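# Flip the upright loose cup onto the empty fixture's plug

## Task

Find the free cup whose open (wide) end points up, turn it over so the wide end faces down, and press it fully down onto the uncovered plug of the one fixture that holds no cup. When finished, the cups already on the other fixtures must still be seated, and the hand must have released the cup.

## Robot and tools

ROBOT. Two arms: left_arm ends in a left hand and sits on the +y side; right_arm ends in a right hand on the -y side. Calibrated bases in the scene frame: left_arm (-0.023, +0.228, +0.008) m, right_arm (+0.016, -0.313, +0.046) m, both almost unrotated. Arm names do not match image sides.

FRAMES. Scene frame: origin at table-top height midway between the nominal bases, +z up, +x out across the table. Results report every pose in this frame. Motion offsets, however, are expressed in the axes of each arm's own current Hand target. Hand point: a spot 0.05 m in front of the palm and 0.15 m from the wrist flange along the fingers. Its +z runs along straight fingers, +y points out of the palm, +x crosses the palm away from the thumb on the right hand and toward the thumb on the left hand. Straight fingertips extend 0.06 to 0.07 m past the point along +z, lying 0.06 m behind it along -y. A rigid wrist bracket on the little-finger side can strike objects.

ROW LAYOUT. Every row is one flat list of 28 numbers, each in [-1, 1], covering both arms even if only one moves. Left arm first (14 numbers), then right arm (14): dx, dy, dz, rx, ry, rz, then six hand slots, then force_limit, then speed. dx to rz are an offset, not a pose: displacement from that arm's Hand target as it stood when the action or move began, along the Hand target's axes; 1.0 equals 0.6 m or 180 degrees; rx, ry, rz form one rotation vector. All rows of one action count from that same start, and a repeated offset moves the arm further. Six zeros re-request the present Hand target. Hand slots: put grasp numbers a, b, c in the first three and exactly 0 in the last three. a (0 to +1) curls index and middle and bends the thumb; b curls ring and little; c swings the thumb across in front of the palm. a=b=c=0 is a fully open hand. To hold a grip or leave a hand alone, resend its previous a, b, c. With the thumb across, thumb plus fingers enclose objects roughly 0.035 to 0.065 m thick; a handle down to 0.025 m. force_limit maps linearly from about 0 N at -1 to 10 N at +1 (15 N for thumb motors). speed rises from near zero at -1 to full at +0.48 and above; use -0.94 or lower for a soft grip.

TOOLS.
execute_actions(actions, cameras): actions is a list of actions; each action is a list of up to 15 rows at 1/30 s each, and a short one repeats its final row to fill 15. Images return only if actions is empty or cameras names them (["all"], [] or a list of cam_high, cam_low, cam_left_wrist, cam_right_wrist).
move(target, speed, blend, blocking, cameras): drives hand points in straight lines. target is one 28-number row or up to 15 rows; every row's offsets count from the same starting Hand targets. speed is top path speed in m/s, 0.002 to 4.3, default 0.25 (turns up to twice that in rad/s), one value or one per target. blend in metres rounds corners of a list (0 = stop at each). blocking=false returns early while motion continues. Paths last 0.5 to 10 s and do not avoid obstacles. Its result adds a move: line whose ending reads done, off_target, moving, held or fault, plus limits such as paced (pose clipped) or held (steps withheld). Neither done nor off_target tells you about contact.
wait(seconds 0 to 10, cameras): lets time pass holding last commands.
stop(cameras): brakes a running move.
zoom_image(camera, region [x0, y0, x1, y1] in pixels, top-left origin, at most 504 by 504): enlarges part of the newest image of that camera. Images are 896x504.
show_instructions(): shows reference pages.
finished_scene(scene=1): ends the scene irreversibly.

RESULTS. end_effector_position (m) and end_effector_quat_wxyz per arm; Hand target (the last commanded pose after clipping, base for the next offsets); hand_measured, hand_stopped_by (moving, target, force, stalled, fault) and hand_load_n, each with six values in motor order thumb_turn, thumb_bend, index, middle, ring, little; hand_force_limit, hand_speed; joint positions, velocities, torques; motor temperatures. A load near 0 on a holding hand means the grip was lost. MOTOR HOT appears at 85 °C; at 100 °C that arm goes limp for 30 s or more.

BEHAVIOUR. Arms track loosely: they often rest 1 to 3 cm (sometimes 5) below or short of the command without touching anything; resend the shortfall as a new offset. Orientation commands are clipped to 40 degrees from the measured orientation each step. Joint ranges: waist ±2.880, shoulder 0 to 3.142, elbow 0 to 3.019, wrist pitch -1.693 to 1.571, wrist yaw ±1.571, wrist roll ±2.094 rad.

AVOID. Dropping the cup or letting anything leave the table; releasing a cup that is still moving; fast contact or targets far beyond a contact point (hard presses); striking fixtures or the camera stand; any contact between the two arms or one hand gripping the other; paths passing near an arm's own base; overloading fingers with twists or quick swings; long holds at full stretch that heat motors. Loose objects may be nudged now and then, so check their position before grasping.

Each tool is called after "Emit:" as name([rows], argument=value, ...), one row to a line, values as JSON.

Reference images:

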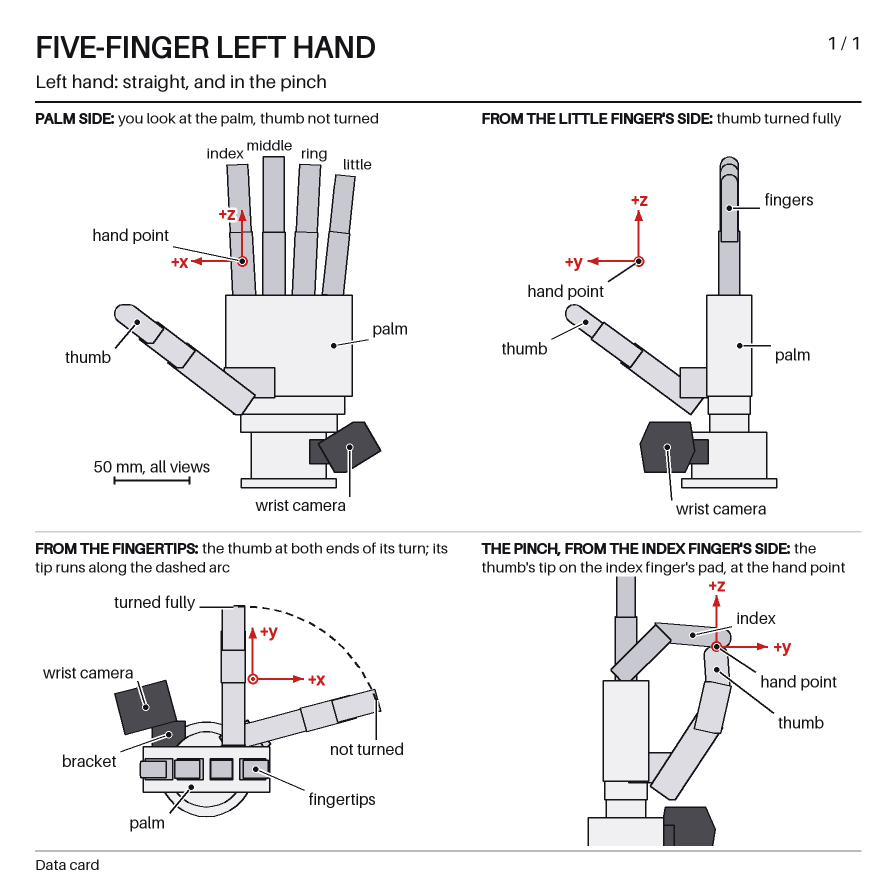

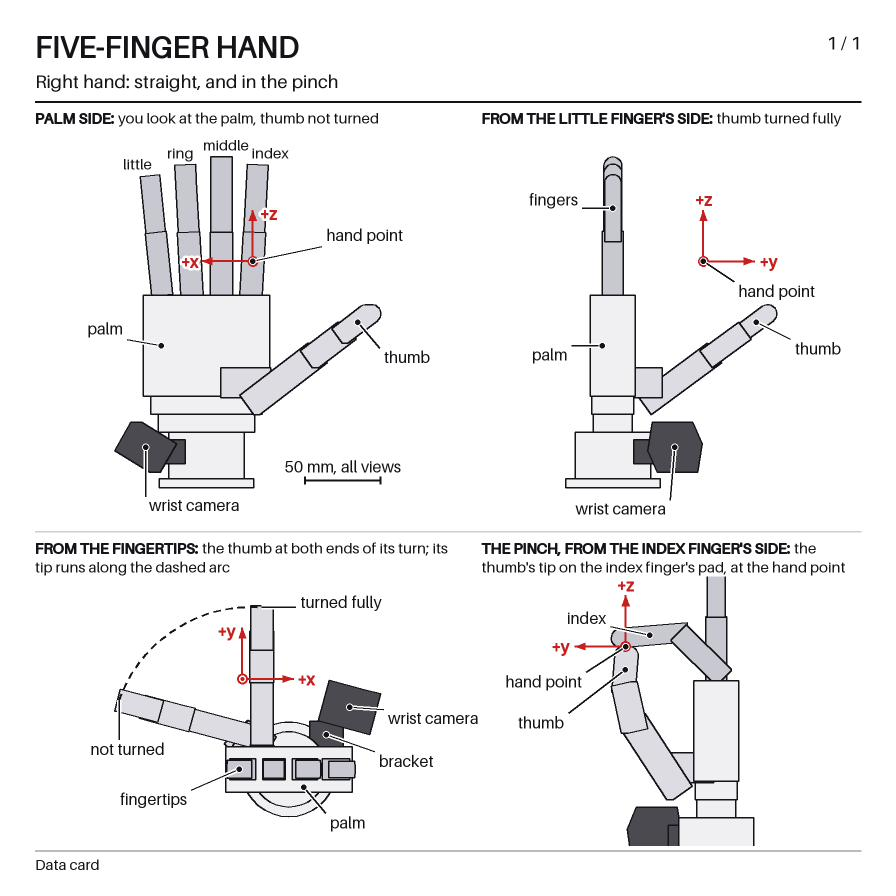

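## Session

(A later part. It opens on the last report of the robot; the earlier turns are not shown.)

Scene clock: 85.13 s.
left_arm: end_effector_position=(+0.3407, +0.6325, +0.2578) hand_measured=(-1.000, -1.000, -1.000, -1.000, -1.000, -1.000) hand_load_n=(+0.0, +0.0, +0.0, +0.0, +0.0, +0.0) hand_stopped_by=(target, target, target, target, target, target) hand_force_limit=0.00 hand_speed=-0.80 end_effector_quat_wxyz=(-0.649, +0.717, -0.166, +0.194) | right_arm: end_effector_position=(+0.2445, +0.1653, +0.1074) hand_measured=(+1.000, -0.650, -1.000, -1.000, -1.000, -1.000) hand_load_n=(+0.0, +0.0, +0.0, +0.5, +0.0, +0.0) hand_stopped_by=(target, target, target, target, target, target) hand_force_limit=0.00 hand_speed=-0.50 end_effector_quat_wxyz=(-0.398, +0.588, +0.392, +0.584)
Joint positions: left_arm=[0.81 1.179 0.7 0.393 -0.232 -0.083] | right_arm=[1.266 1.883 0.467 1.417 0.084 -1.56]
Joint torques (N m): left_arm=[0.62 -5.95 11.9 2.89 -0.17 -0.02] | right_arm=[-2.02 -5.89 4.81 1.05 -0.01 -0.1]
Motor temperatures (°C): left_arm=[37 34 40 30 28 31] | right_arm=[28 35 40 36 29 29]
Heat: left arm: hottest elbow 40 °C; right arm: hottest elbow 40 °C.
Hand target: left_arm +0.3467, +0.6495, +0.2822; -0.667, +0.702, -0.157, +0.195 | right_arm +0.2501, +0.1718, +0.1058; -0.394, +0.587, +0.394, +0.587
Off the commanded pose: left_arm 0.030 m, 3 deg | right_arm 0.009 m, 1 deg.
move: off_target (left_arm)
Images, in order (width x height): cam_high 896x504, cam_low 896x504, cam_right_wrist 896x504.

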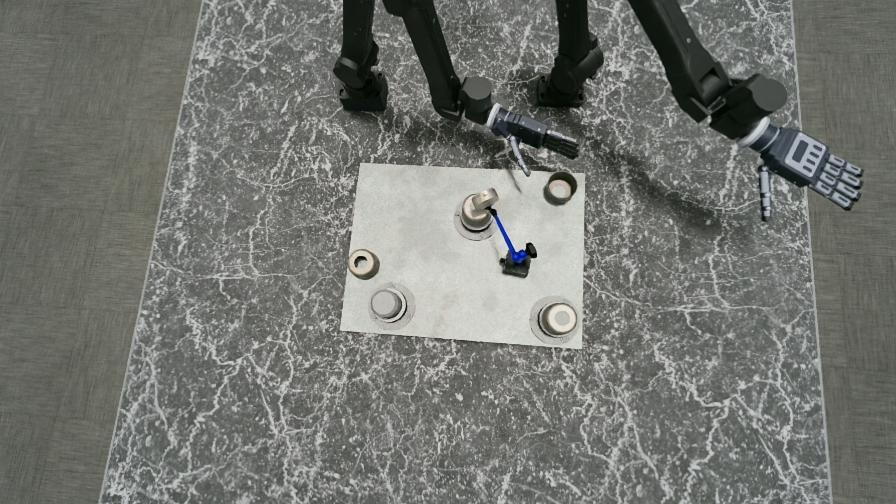

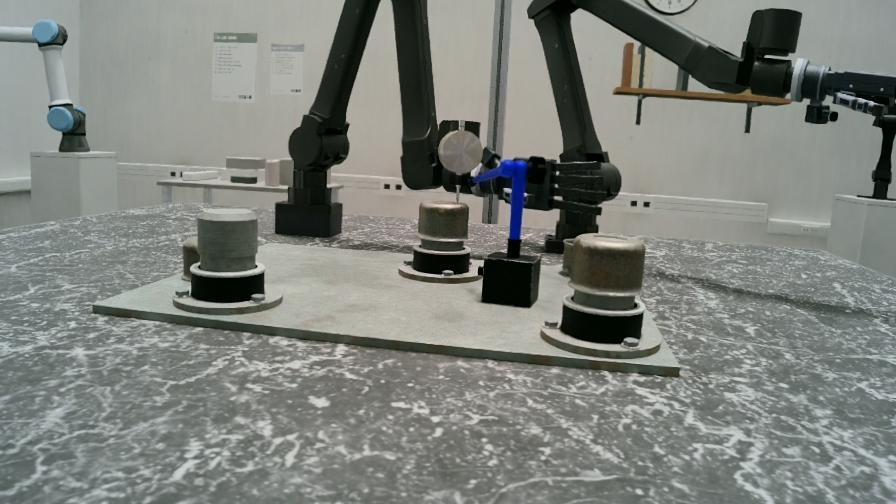

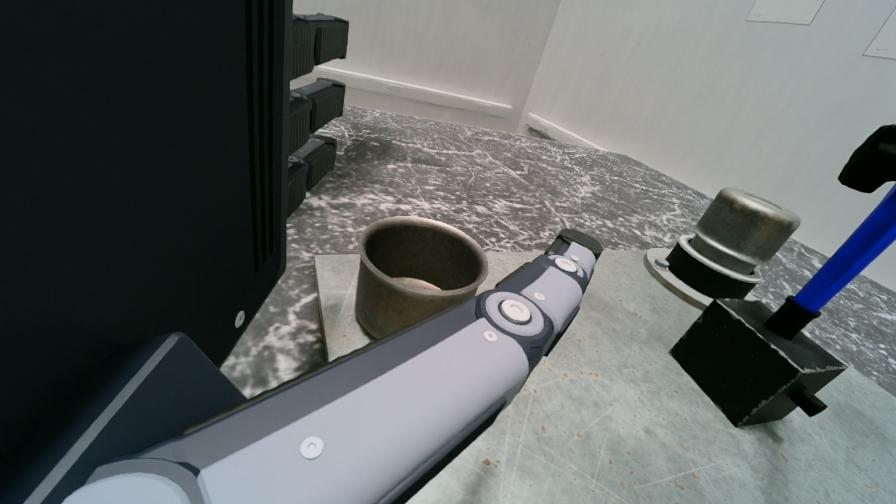

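Emit:
move(target=[0,0,0,0,0,0,0,0,0,0,0,0,0,-0.8,-0.085,0,0,0,0,0,0,0,1,0,0,0,0,-0.5], speed=0.12, cameras=["cam_high","cam_low","cam_right_wrist"])

Emit:
zoom_image(camera="cam_high", region=[460, 80, 620, 240])

Emit:
zoom_image(camera="cam_low", region=[450, 140, 650, 280])

Scene clock: 89.13 s.
left_arm: end_effector_position=(+0.3407, +0.6325, +0.2578) hand_measured=(-1.000, -1.000, -1.000, -1.000, -1.000, -1.000) hand_load_n=(-0.5, +0.0, +0.0, +0.0, +0.0, +0.0) hand_stopped_by=(target, target, target, target, target, target) hand_force_limit=0.00 hand_speed=-0.80 end_effector_quat_wxyz=(-0.649, +0.717, -0.166, +0.194) | right_arm: end_effector_position=(+0.2453, +0.1679, +0.0513) hand_measured=(+1.000, -0.650, -1.000, -1.000, -1.000, -1.000) hand_load_n=(+0.0, +0.0, +0.0, +0.0, +0.0, +0.0) hand_stopped_by=(target, target, target, target, target, target) hand_force_limit=0.00 hand_speed=-0.50 end_effector_quat_wxyz=(-0.392, +0.596, +0.398, +0.577)
Joint positions: left_arm=[0.81 1.179 0.7 0.393 -0.232 -0.083] | right_arm=[1.266 2.089 0.51 1.552 0.084 -1.56]
Joint torques (N m): left_arm=[-0.09 -6.24 12 2.85 -0.17 -0.01] | right_arm=[-1.96 -7 2.85 2.09 0.03 -0.09]
Heat: left arm: hottest elbow 41 °C; right arm: hottest elbow 39 °C.
Hand target: left_arm +0.3467, +0.6495, +0.2822; -0.667, +0.702, -0.157, +0.195 | right_arm +0.2501, +0.1718, +0.0549; -0.394, +0.587, +0.394, +0.587
Off the commanded pose: left_arm 0.030 m, 3 deg | right_arm 0.007 m, 2 deg.
joint sent to its limit (right arm) — joint 4 (wrist pitch), upper limit. The joint targets still meet the commanded pose.
move: off_target (left_arm)
Images, in order (width x height): cam_high 896x504, cam_low 896x504, cam_right_wrist 896x504.

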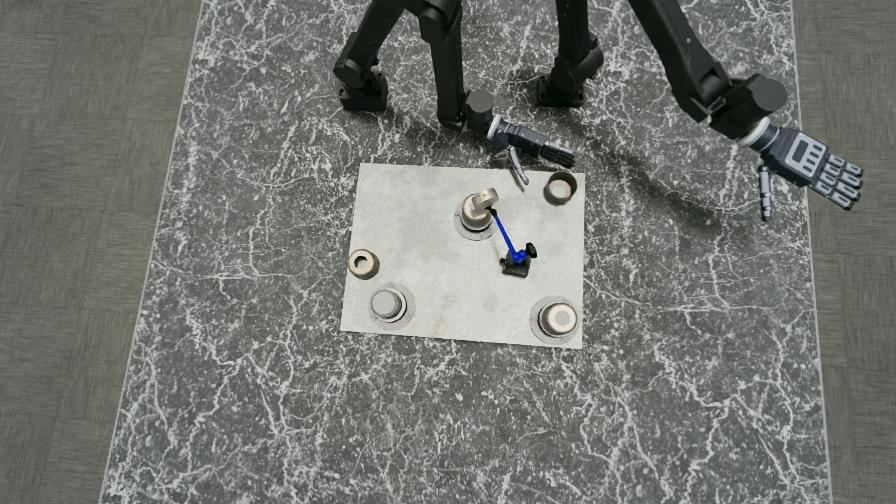

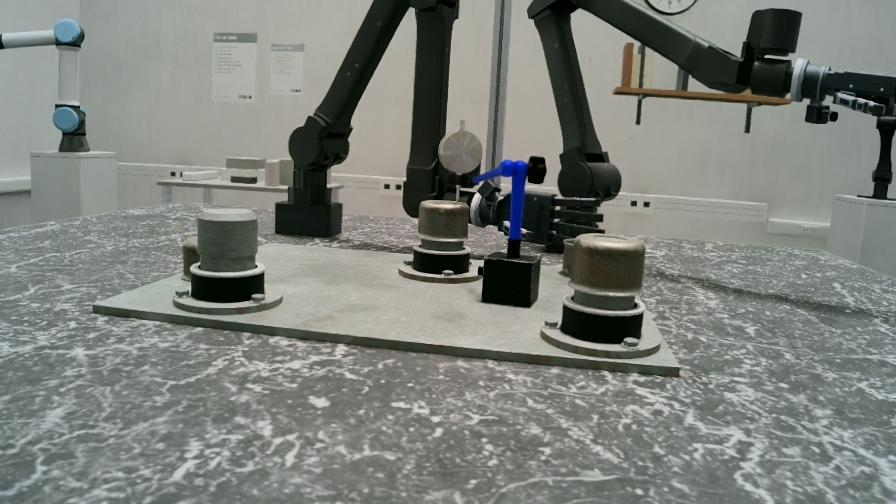

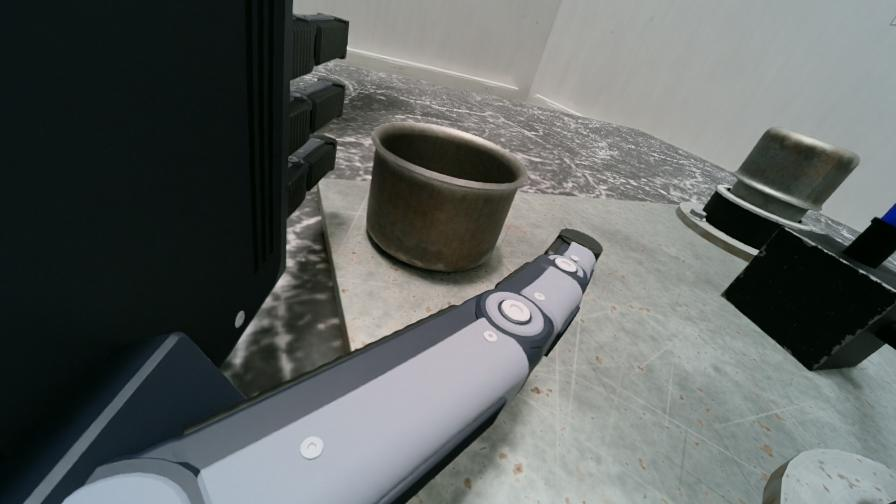

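Scaled by 3.150 from the camera's 896x504 image, which has a finer 1280x720 frame.

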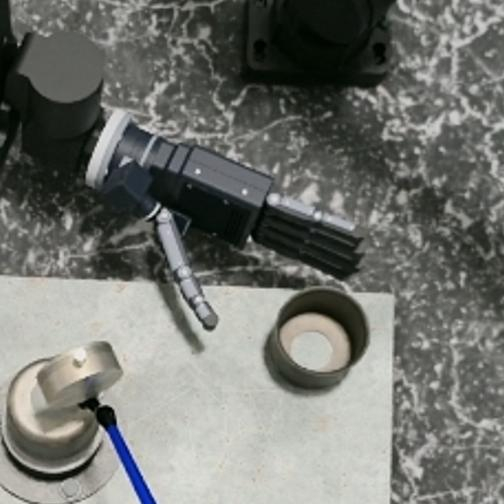

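Scaled by 2.520 from the camera's 896x504 image, which has a finer 1280x720 frame.

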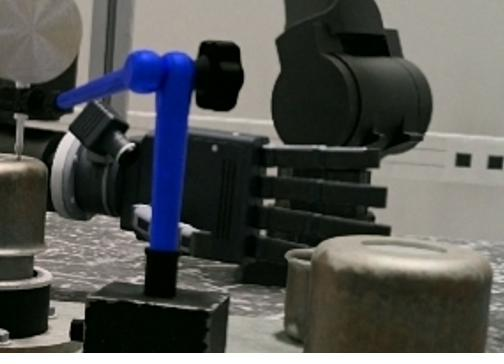

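Emit:
zoom_image(camera="cam_low", region=[530, 180, 630, 280])

Emit:
zoom_image(camera="cam_right_wrist", region=[270, 80, 630, 300])

Scaled by 5.040 from the camera's 896x504 image, which has a finer 1280x720 frame.

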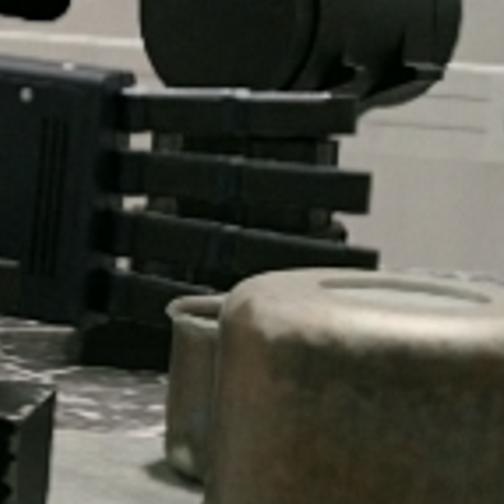

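Scaled by 1.400 from the camera's 896x504 image, which has a finer 1280x720 frame.

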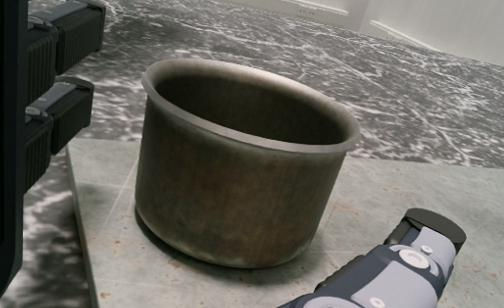

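Emit:
move([
  [0,0,0,0,0,0,0,0,0,0,0,0,0,-0.8,-0.035,0.0167,0,0,0,0,0,0,1,0,0,0,0,-0.5],
  [0,0,0,0,0,0,0,0,0,0,0,0,0,-0.8,-0.035,0.0167,0.06,0,0,0,0,0,1,0,0,0,0,-0.5],
], speed=0.08, cameras=["cam_high","cam_low","cam_right_wrist"])

Emit:
zoom_image(camera="cam_high", region=[490, 110, 610, 230])

Emit:
zoom_image(camera="cam_low", region=[500, 170, 640, 290])

Scene clock: 95.37 s.
left_arm: end_effector_position=(+0.3407, +0.6325, +0.2578) hand_measured=(-1.000, -1.000, -1.000, -1.000, -1.000, -1.000) hand_load_n=(+0.0, +0.0, +0.0, +0.0, +0.0, +0.0) hand_stopped_by=(target, target, target, target, target, target) hand_force_limit=0.00 hand_speed=-0.80 end_effector_quat_wxyz=(-0.649, +0.717, -0.166, +0.194) | right_arm: end_effector_position=(+0.2666, +0.1993, +0.0388) hand_measured=(+1.000, -0.650, -1.000, -1.000, -1.000, -1.000) hand_load_n=(+0.0, +0.0, +0.0, +0.0, +0.0, +0.0) hand_stopped_by=(target, target, target, target, target, target) hand_force_limit=0.00 hand_speed=-0.50 end_effector_quat_wxyz=(-0.400, +0.587, +0.392, +0.585)
Joint positions: left_arm=[0.81 1.179 0.7 0.393 -0.232 -0.083] | right_arm=[1.235 2.17 0.623 1.552 0.05 -1.56]
Joint torques (N m): left_arm=[0.32 -6.07 11.75 2.89 -0.19 -0.01] | right_arm=[-2.14 -7.65 3.19 1.31 -0.01 -0.11]
Heat: left arm: hottest elbow 42 °C; right arm: hottest elbow 39 °C.
Hand target: left_arm +0.3467, +0.6495, +0.2822; -0.667, +0.702, -0.157, +0.195 | right_arm +0.2730, +0.2013, +0.0339; -0.394, +0.587, +0.394, +0.587
Off the commanded pose: left_arm 0.030 m, 3 deg | right_arm 0.008 m, 1 deg.
move: off_target (left_arm)
Images, in order (width x height): cam_high 896x504, cam_low 896x504, cam_right_wrist 896x504.

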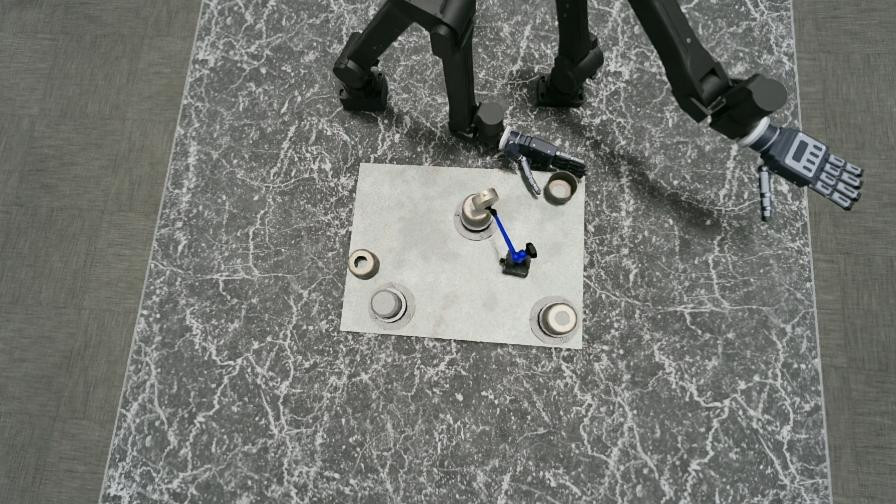

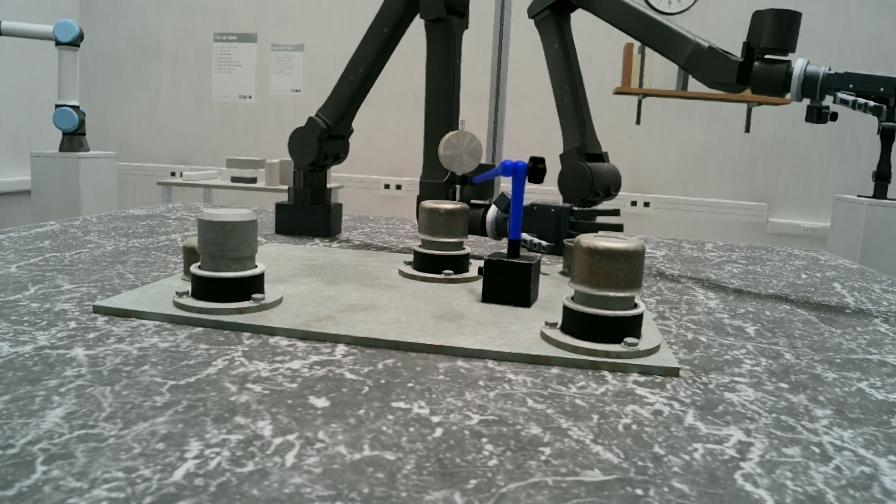

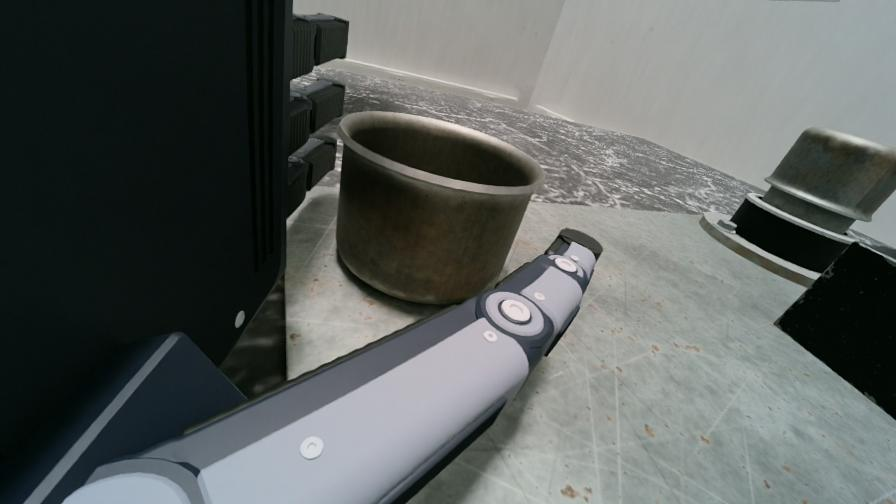

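Scaled by 4.200 from the camera's 896x504 image, which has a finer 1280x720 frame.

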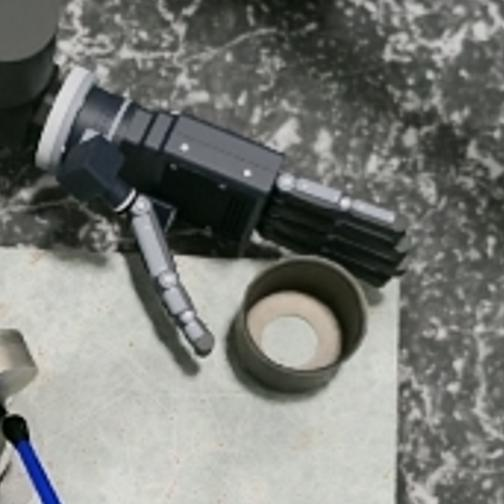

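Scaled by 3.600 from the camera's 896x504 image, which has a finer 1280x720 frame.

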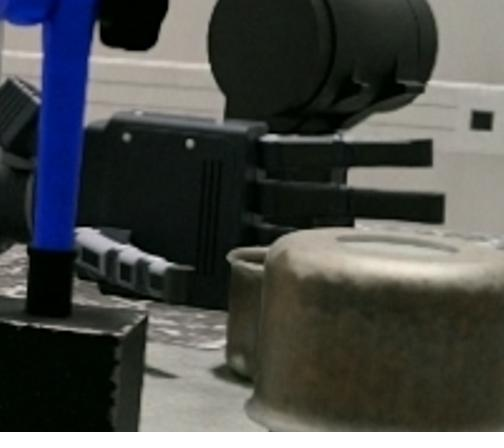

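Emit:
move(target=[0,0,0,0,0,0,0,0,0,0,0,0,0,-0.8,-0.012,0.003,0.018,0,0,0,0,0,1,0,0,0,0,-0.5], speed=0.05, cameras=["cam_low","cam_right_wrist"])

Scene clock: 97.70 s.
left_arm: end_effector_position=(+0.3407, +0.6325, +0.2578) hand_measured=(-1.000, -1.000, -1.000, -1.000, -1.000, -1.000) hand_load_n=(+0.0, +0.0, +0.0, +0.0, +0.0, +0.0) hand_stopped_by=(target, target, target, target, target, target) hand_force_limit=0.00 hand_speed=-0.80 end_effector_quat_wxyz=(-0.649, +0.717, -0.166, +0.194) | right_arm: end_effector_position=(+0.2722, +0.2085, +0.0324) hand_measured=(+1.000, -0.650, -1.000, -1.000, -1.000, -1.000) hand_load_n=(+0.0, +0.0, +0.0, +0.0, +0.0, +0.0) hand_stopped_by=(target, target, target, target, target, target) hand_force_limit=0.00 hand_speed=-0.50 end_effector_quat_wxyz=(-0.401, +0.586, +0.391, +0.586)
Joint positions: left_arm=[0.81 1.179 0.7 0.393 -0.232 -0.083] | right_arm=[1.229 2.197 0.658 1.547 0.044 -1.56]
Joint torques (N m): left_arm=[0.67 -5.77 11.88 2.85 -0.18 0] | right_arm=[-2.32 -8 3.38 1.11 0 -0.09]
Heat: left arm: hottest elbow 42 °C; right arm: hottest elbow 38 °C.
Hand target: left_arm +0.3467, +0.6495, +0.2822; -0.667, +0.702, -0.157, +0.195 | right_arm +0.2787, +0.2106, +0.0267; -0.394, +0.587, +0.394, +0.587
Off the commanded pose: left_arm 0.030 m, 3 deg | right_arm 0.009 m, 1 deg.
move: off_target (left_arm)
Images, in order (width x height): cam_low 896x504, cam_right_wrist 896x504.

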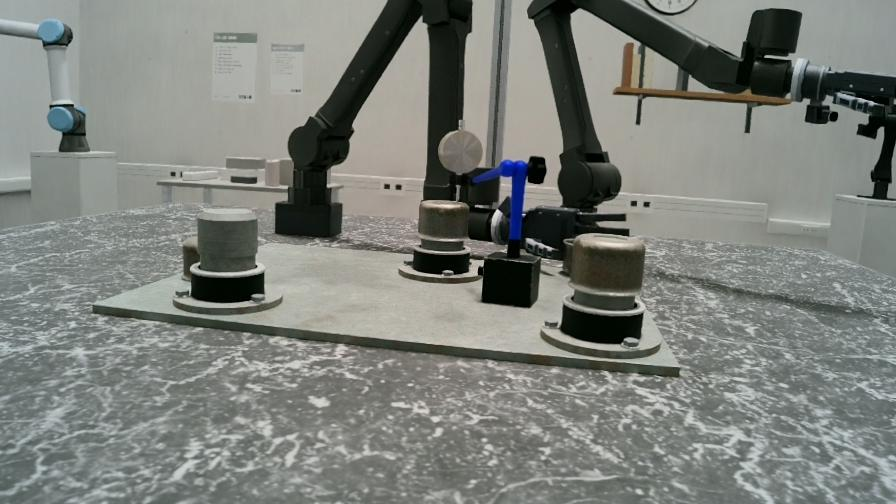

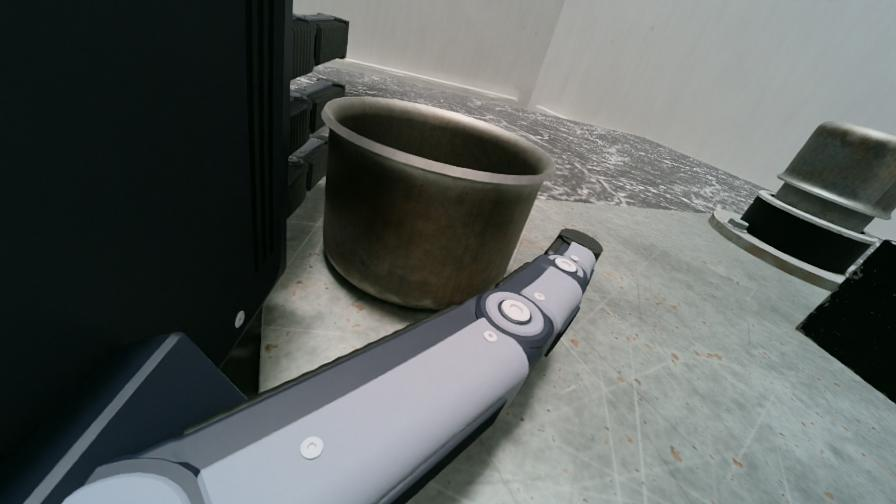

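Emit:
move(target=[0,0,0,0,0,0,0,0,0,0,0,0,0,-0.8,0,0,0.024,0,0,0,0,0,1,0,0,0,0,-0.5], speed=0.04, cameras=["cam_high","cam_low","cam_right_wrist"])

Emit:
zoom_image(camera="cam_high", region=[500, 120, 620, 240])

Emit:
zoom_image(camera="cam_low", region=[500, 170, 640, 290])

Scene clock: 99.33 s.
left_arm: end_effector_position=(+0.3407, +0.6325, +0.2578) hand_measured=(-1.000, -1.000, -1.000, -1.000, -1.000, -1.000) hand_load_n=(-0.5, +0.0, +0.0, +0.0, +0.0, +0.0) hand_stopped_by=(target, target, target, target, target, target) hand_force_limit=0.00 hand_speed=-0.80 end_effector_quat_wxyz=(-0.649, +0.717, -0.166, +0.194) | right_arm: end_effector_position=(+0.2775, +0.2215, +0.0324) hand_measured=(+1.000, -0.650, -1.000, -1.000, -1.000, -1.000) hand_load_n=(+0.5, +0.0, +0.0, +0.0, +0.0, +0.0) hand_stopped_by=(target, target, target, target, target, target) hand_force_limit=0.00 hand_speed=-0.50 end_effector_quat_wxyz=(-0.401, +0.586, +0.391, +0.586)
Joint positions: left_arm=[0.81 1.179 0.7 0.393 -0.232 -0.083] | right_arm=[1.228 2.199 0.695 1.511 0.042 -1.56]
Joint torques (N m): left_arm=[0.56 -6.12 12 2.89 -0.2 -0.01] | right_arm=[-2.37 -8.41 3.73 1.17 0 -0.09]
Heat: left arm: hottest elbow 42 °C; right arm: hottest elbow 38 °C.
Hand target: left_arm +0.3467, +0.6495, +0.2822; -0.667, +0.702, -0.157, +0.195 | right_arm +0.2843, +0.2239, +0.0266; -0.394, +0.587, +0.394, +0.587
Off the commanded pose: left_arm 0.030 m, 3 deg | right_arm 0.009 m, 1 deg.
move: off_target (left_arm)
Images, in order (width x height): cam_high 896x504, cam_low 896x504, cam_right_wrist 896x504.

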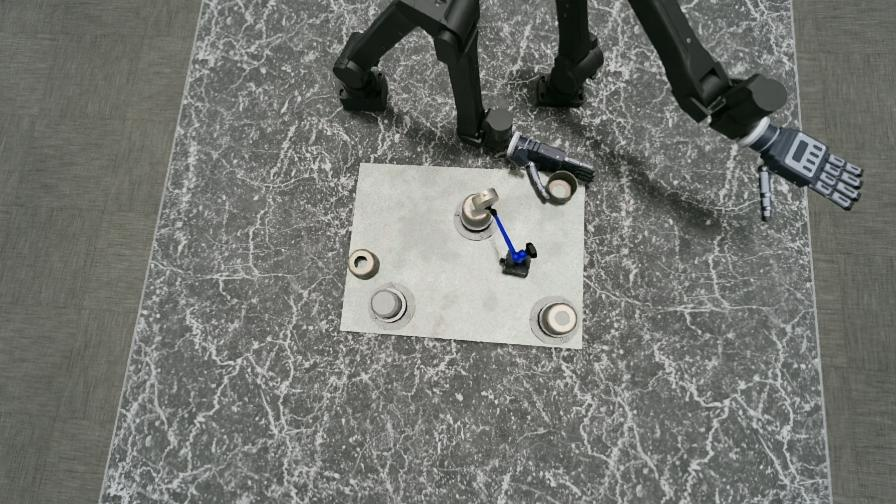

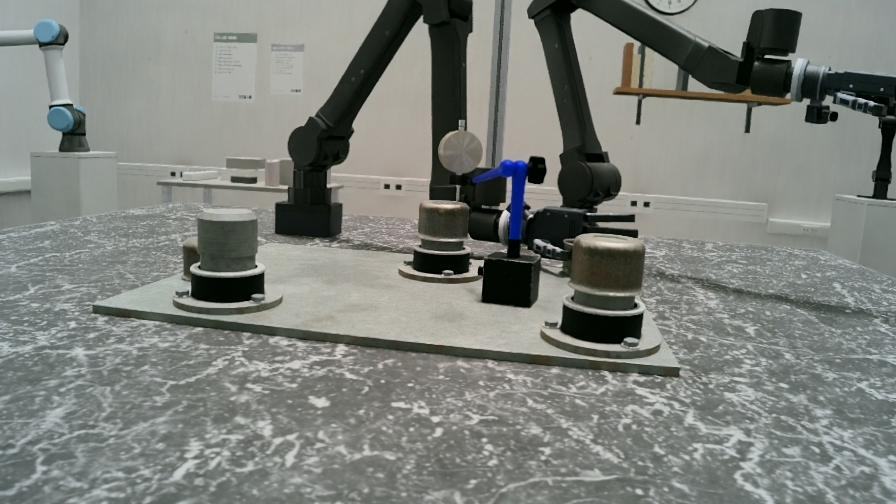

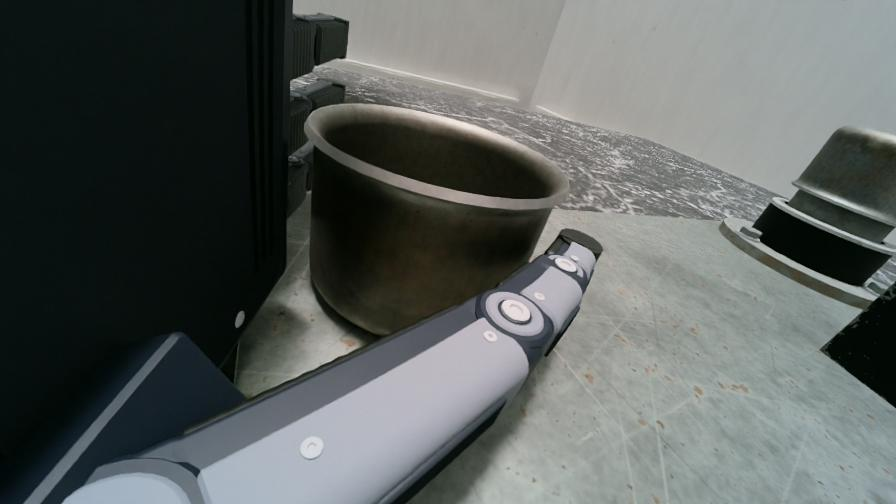

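Scaled by 4.200 from the camera's 896x504 image, which has a finer 1280x720 frame.

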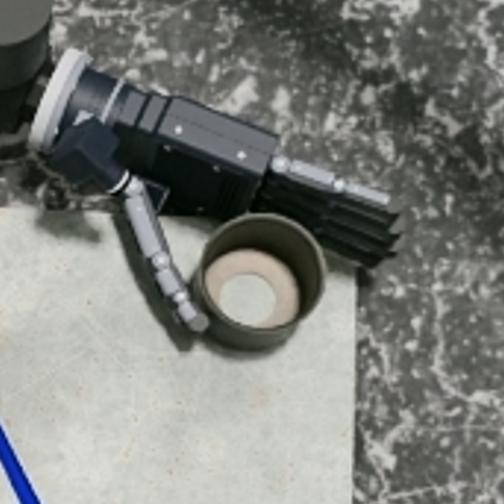

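Scaled by 3.600 from the camera's 896x504 image, which has a finer 1280x720 frame.

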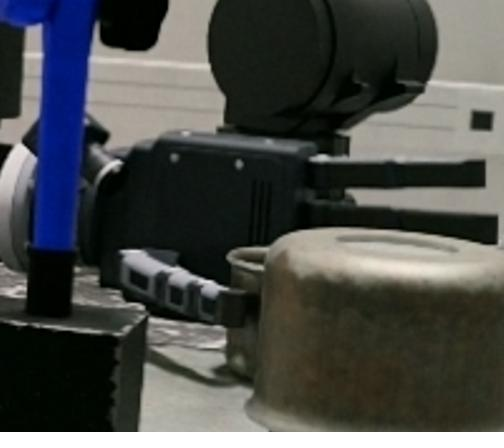

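Emit:
execute_actions([
  [[0,0,0,0,0,0,0,0,0,0,0,0,0,-0.8,0,0,0,0,0,0,0.55,0,1,0,0,0,-0.4,-0.9]],
])

Emit:
wait(seconds=2.5, cameras=["cam_high","cam_right_wrist"])

Scene clock: 102.40 s.
left_arm: end_effector_position=(+0.3407, +0.6325, +0.2578) hand_measured=(-1.000, -1.000, -1.000, -1.000, -1.000, -1.000) hand_load_n=(-0.5, +0.0, +0.0, +0.0, +0.0, +0.0) hand_stopped_by=(target, target, target, target, target, target) hand_force_limit=0.00 hand_speed=-0.80 end_effector_quat_wxyz=(-0.649, +0.717, -0.166, +0.194) | right_arm: end_effector_position=(+0.2774, +0.2212, +0.0305) hand_measured=(+1.000, -0.528, -0.508, -0.518, -0.918, -1.000) hand_load_n=(+0.0, +17.0, +4.5, +2.0, +0.0, +0.0) hand_stopped_by=(target, force, force, force, target, target) hand_force_limit=-0.40 hand_speed=-0.90 end_effector_quat_wxyz=(-0.399, +0.586, +0.394, +0.585)
Joint positions: left_arm=[0.81 1.179 0.7 0.393 -0.232 -0.083] | right_arm=[1.227 2.202 0.695 1.509 0.041 -1.564]
Joint torques (N m): left_arm=[0.62 -6.36 11.86 2.88 -0.19 -0.02] | right_arm=[-2.08 -8.53 3.74 1.28 0.08 -0.05]
Heat: left arm: hottest elbow 43 °C; right arm: hottest elbow 38 °C.
Hand target: left_arm +0.3467, +0.6495, +0.2822; -0.667, +0.702, -0.157, +0.195 | right_arm +0.2842, +0.2239, +0.0267; -0.394, +0.587, +0.394, +0.587
Off the commanded pose: left_arm 0.030 m, 3 deg | right_arm 0.008 m, 1 deg.

Scene clock: 104.90 s.
left_arm: end_effector_position=(+0.3407, +0.6325, +0.2578) hand_measured=(-1.000, -1.000, -1.000, -1.000, -1.000, -1.000) hand_load_n=(-0.5, +0.0, +0.0, +0.0, +0.0, +0.0) hand_stopped_by=(target, target, target, target, target, target) hand_force_limit=0.00 hand_speed=-0.80 end_effector_quat_wxyz=(-0.649, +0.717, -0.166, +0.194) | right_arm: end_effector_position=(+0.2774, +0.2212, +0.0305) hand_measured=(+1.000, -0.528, -0.508, -0.518, -0.918, -1.000) hand_load_n=(+0.0, +16.5, +4.0, +2.5, +0.0, +0.0) hand_stopped_by=(target, force, force, force, target, target) hand_force_limit=-0.40 hand_speed=-0.90 end_effector_quat_wxyz=(-0.399, +0.586, +0.394, +0.585)
Joint positions: left_arm=[0.81 1.179 0.7 0.393 -0.232 -0.083] | right_arm=[1.227 2.202 0.695 1.509 0.041 -1.564]
Joint torques (N m): left_arm=[0.09 -5.71 11.85 2.85 -0.2 -0.05] | right_arm=[-2.26 -8.53 3.75 1.2 0.08 -0.06]
Heat: left arm: hottest elbow 43 °C; right arm: hottest elbow 38 °C.
Hand target: left_arm +0.3467, +0.6495, +0.2822; -0.667, +0.702, -0.157, +0.195 | right_arm +0.2842, +0.2239, +0.0267; -0.394, +0.587, +0.394, +0.587
Off the commanded pose: left_arm 0.030 m, 3 deg | right_arm 0.008 m, 1 deg.
wait: 2.50 s; at rest by 0.17 s
Images, in order (width x height): cam_high 896x504, cam_right_wrist 896x504.

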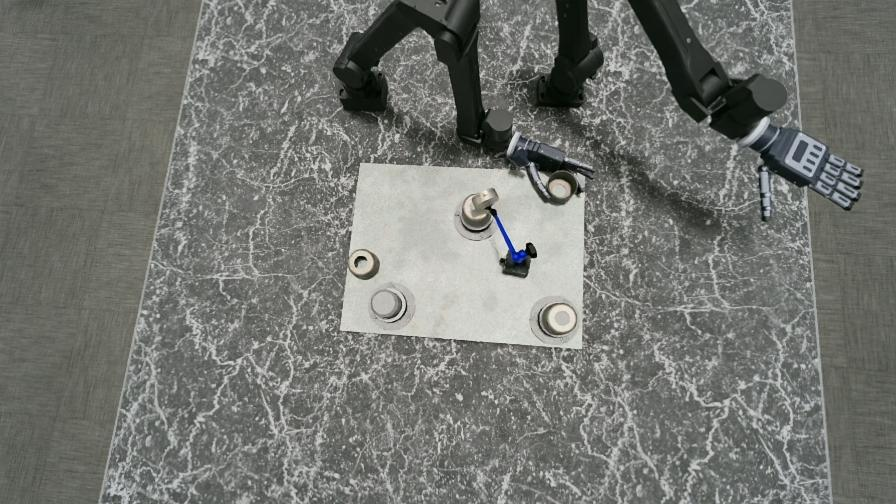

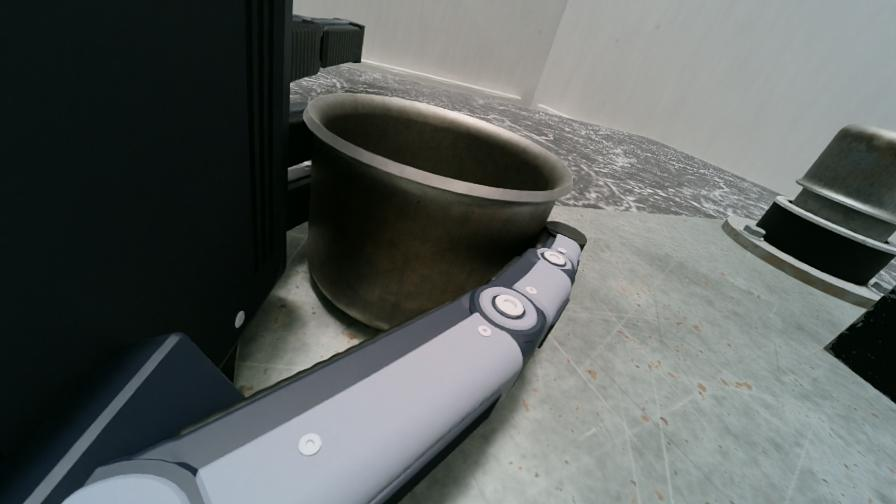

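Emit:
execute_actions([
  [[0,0,0,0,0,0,0,0,0,0,0,0,0,-0.8,0,0,0,0,0,0,0.12,0,1,0,0,0,-0.7,-0.6]],
  [[0,0,0,0,0,0,0,0,0,0,0,0,0,-0.8,0,0,0,0,0,0,0.12,0,1,0,0,0,-0.7,-0.6]],
  [[0,0,0,0,0,0,0,0,0,0,0,0,0,-0.8,0,0,0,0,0,0,0.5,0,1,0,0,0,-0.7,-0.94]],
])

Emit:
wait(seconds=1.5)

Scene clock: 109.53 s.
left_arm: end_effector_position=(+0.3407, +0.6325, +0.2578) hand_measured=(-1.000, -1.000, -1.000, -1.000, -1.000, -1.000) hand_load_n=(+0.0, +0.0, +0.0, +0.0, +0.0, +0.0) hand_stopped_by=(target, target, target, target, target, target) hand_force_limit=0.00 hand_speed=-0.80 end_effector_quat_wxyz=(-0.649, +0.717, -0.166, +0.194) | right_arm: end_effector_position=(+0.2774, +0.2212, +0.0306) hand_measured=(+1.000, -0.514, -0.626, -0.656, -0.926, -1.000) hand_load_n=(+1.0, +7.0, +0.5, +1.5, +0.0, +0.0) hand_stopped_by=(target, force, force, force, target, target) hand_force_limit=-0.70 hand_speed=-0.94 end_effector_quat_wxyz=(-0.399, +0.586, +0.394, +0.585)
Joint positions: left_arm=[0.81 1.179 0.7 0.393 -0.232 -0.083] | right_arm=[1.227 2.202 0.695 1.509 0.041 -1.564]
Joint torques (N m): left_arm=[0.38 -6.07 11.95 2.85 -0.21 -0.04] | right_arm=[-2.32 -8.29 3.73 1.2 0.07 -0.07]
Heat: left arm: hottest elbow 44 °C; right arm: hottest elbow 37 °C.
Hand target: left_arm +0.3467, +0.6495, +0.2822; -0.667, +0.702, -0.157, +0.195 | right_arm +0.2843, +0.2239, +0.0267; -0.394, +0.587, +0.394, +0.587
Off the commanded pose: left_arm 0.030 m, 3 deg | right_arm 0.008 m, 1 deg.

Scene clock: 111.03 s.
left_arm: end_effector_position=(+0.3407, +0.6325, +0.2578) hand_measured=(-1.000, -1.000, -1.000, -1.000, -1.000, -1.000) hand_load_n=(-0.5, +0.0, +0.0, -0.5, +0.0, +0.0) hand_stopped_by=(target, target, target, target, target, target) hand_force_limit=0.00 hand_speed=-0.80 end_effector_quat_wxyz=(-0.649, +0.717, -0.166, +0.194) | right_arm: end_effector_position=(+0.2774, +0.2212, +0.0306) hand_measured=(+1.000, -0.514, -0.626, -0.656, -0.926, -1.000) hand_load_n=(+1.0, +7.5, +0.5, +1.5, +0.0, +0.0) hand_stopped_by=(target, force, force, force, target, target) hand_force_limit=-0.70 hand_speed=-0.94 end_effector_quat_wxyz=(-0.399, +0.586, +0.394, +0.585)
Joint positions: left_arm=[0.81 1.179 0.7 0.393 -0.232 -0.083] | right_arm=[1.227 2.202 0.695 1.509 0.041 -1.564]
Joint torques (N m): left_arm=[0.32 -5.83 11.95 2.88 -0.2 -0.02] | right_arm=[-2.08 -8.47 3.7 1.24 0.07 -0.08]
Heat: left arm: hottest elbow 44 °C; right arm: hottest elbow 37 °C.
Hand target: left_arm +0.3467, +0.6495, +0.2822; -0.667, +0.702, -0.157, +0.195 | right_arm +0.2843, +0.2239, +0.0267; -0.394, +0.587, +0.394, +0.587
Off the commanded pose: left_arm 0.030 m, 3 deg | right_arm 0.008 m, 1 deg.
wait: 1.50 s; at rest by 0.17 s

Emit:
execute_actions([
  [[0,0,0,0,0,0,0,0,0,0,0,0,0,-0.8,0,0,0,0,0,0,0.52,0,1,0,0,0,-0.55,-0.94]],
])

Emit:
wait(seconds=1.0, cameras=["cam_high","cam_right_wrist"])

Emit:
zoom_image(camera="cam_high", region=[500, 120, 620, 240])

Scene clock: 112.33 s.
left_arm: end_effector_position=(+0.3407, +0.6325, +0.2578) hand_measured=(-1.000, -1.000, -1.000, -1.000, -1.000, -1.000) hand_load_n=(+0.0, +0.0, +0.0, +0.0, +0.0, +0.0) hand_stopped_by=(target, target, target, target, target, target) hand_force_limit=0.00 hand_speed=-0.80 end_effector_quat_wxyz=(-0.649, +0.717, -0.166, +0.194) | right_arm: end_effector_position=(+0.2774, +0.2212, +0.0306) hand_measured=(+1.000, -0.516, -0.548, -0.584, -0.922, -1.000) hand_load_n=(+1.0, +15.5, +2.5, +1.5, +0.0, +0.0) hand_stopped_by=(target, force, force, force, target, target) hand_force_limit=-0.55 hand_speed=-0.94 end_effector_quat_wxyz=(-0.399, +0.586, +0.394, +0.585)
Joint positions: left_arm=[0.81 1.179 0.7 0.393 -0.232 -0.083] | right_arm=[1.227 2.202 0.695 1.509 0.041 -1.564]
Joint torques (N m): left_arm=[0.5 -6.07 11.79 2.82 -0.19 -0.03] | right_arm=[-1.96 -8.59 3.79 1.21 0.06 -0.06]
Heat: left arm: hottest elbow 44 °C; right arm: hottest elbow 37 °C.
Hand target: left_arm +0.3467, +0.6495, +0.2822; -0.667, +0.702, -0.157, +0.195 | right_arm +0.2843, +0.2239, +0.0267; -0.394, +0.587, +0.394, +0.587
Off the commanded pose: left_arm 0.030 m, 3 deg | right_arm 0.008 m, 1 deg.

Scene clock: 113.33 s.
left_arm: end_effector_position=(+0.3407, +0.6325, +0.2578) hand_measured=(-1.000, -1.000, -1.000, -1.000, -1.000, -1.000) hand_load_n=(-0.5, +0.0, +0.0, +0.0, +0.0, +0.0) hand_stopped_by=(target, target, target, target, target, target) hand_force_limit=0.00 hand_speed=-0.80 end_effector_quat_wxyz=(-0.649, +0.717, -0.166, +0.194) | right_arm: end_effector_position=(+0.2774, +0.2212, +0.0306) hand_measured=(+1.000, -0.516, -0.548, -0.584, -0.922, -1.000) hand_load_n=(+1.0, +16.0, +2.5, +2.0, +0.0, +0.0) hand_stopped_by=(target, force, force, force, target, target) hand_force_limit=-0.55 hand_speed=-0.94 end_effector_quat_wxyz=(-0.399, +0.586, +0.394, +0.585)
Joint positions: left_arm=[0.81 1.179 0.7 0.393 -0.232 -0.083] | right_arm=[1.227 2.202 0.695 1.509 0.041 -1.564]
Joint torques (N m): left_arm=[0.03 -6.12 11.77 2.86 -0.21 -0.02] | right_arm=[-2.26 -8.47 3.81 1.18 0.07 -0.06]
Heat: left arm: hottest elbow 44 °C; right arm: hottest elbow 37 °C.
Hand target: left_arm +0.3467, +0.6495, +0.2822; -0.667, +0.702, -0.157, +0.195 | right_arm +0.2843, +0.2239, +0.0267; -0.394, +0.587, +0.394, +0.587
Off the commanded pose: left_arm 0.030 m, 3 deg | right_arm 0.008 m, 1 deg.
wait: 1.00 s; at rest by 0.17 s
Images, in order (width x height): cam_high 896x504, cam_right_wrist 896x504.

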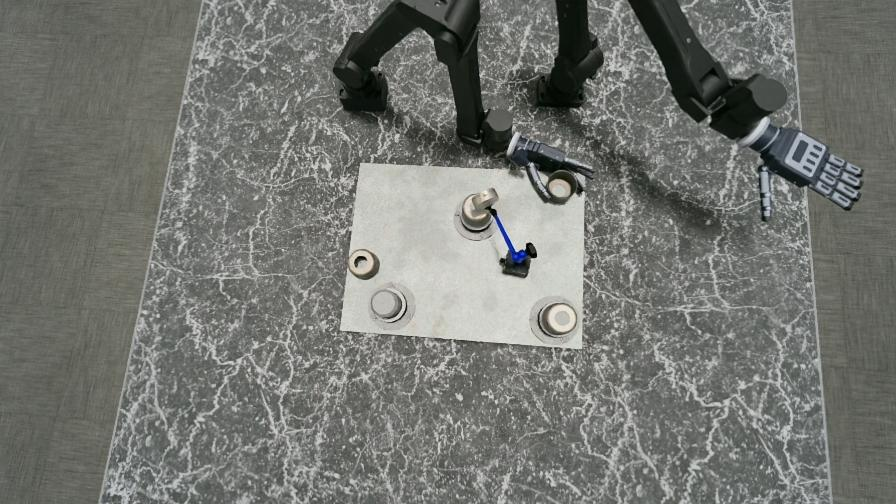

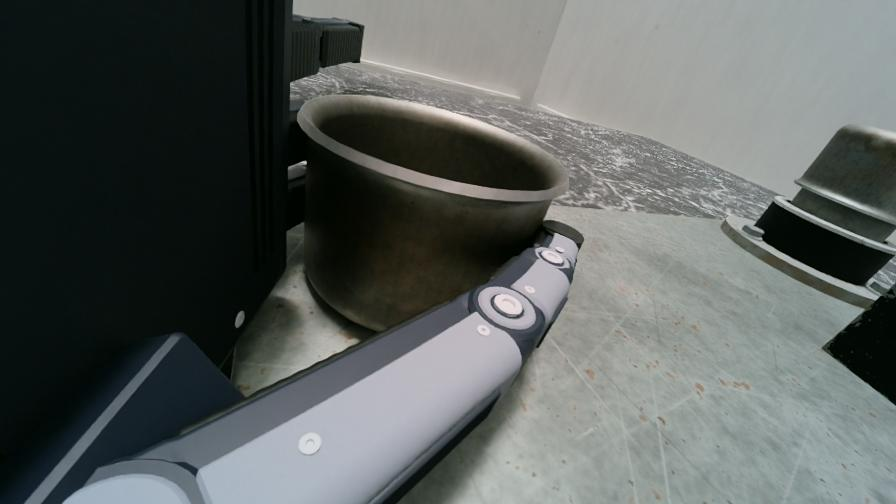

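Scaled by 4.200 from the camera's 896x504 image, which has a finer 1280x720 frame.

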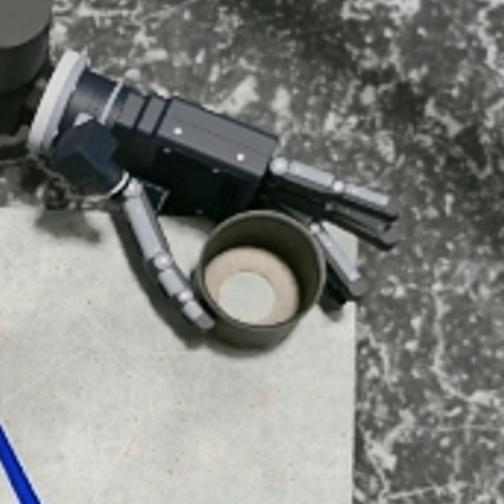

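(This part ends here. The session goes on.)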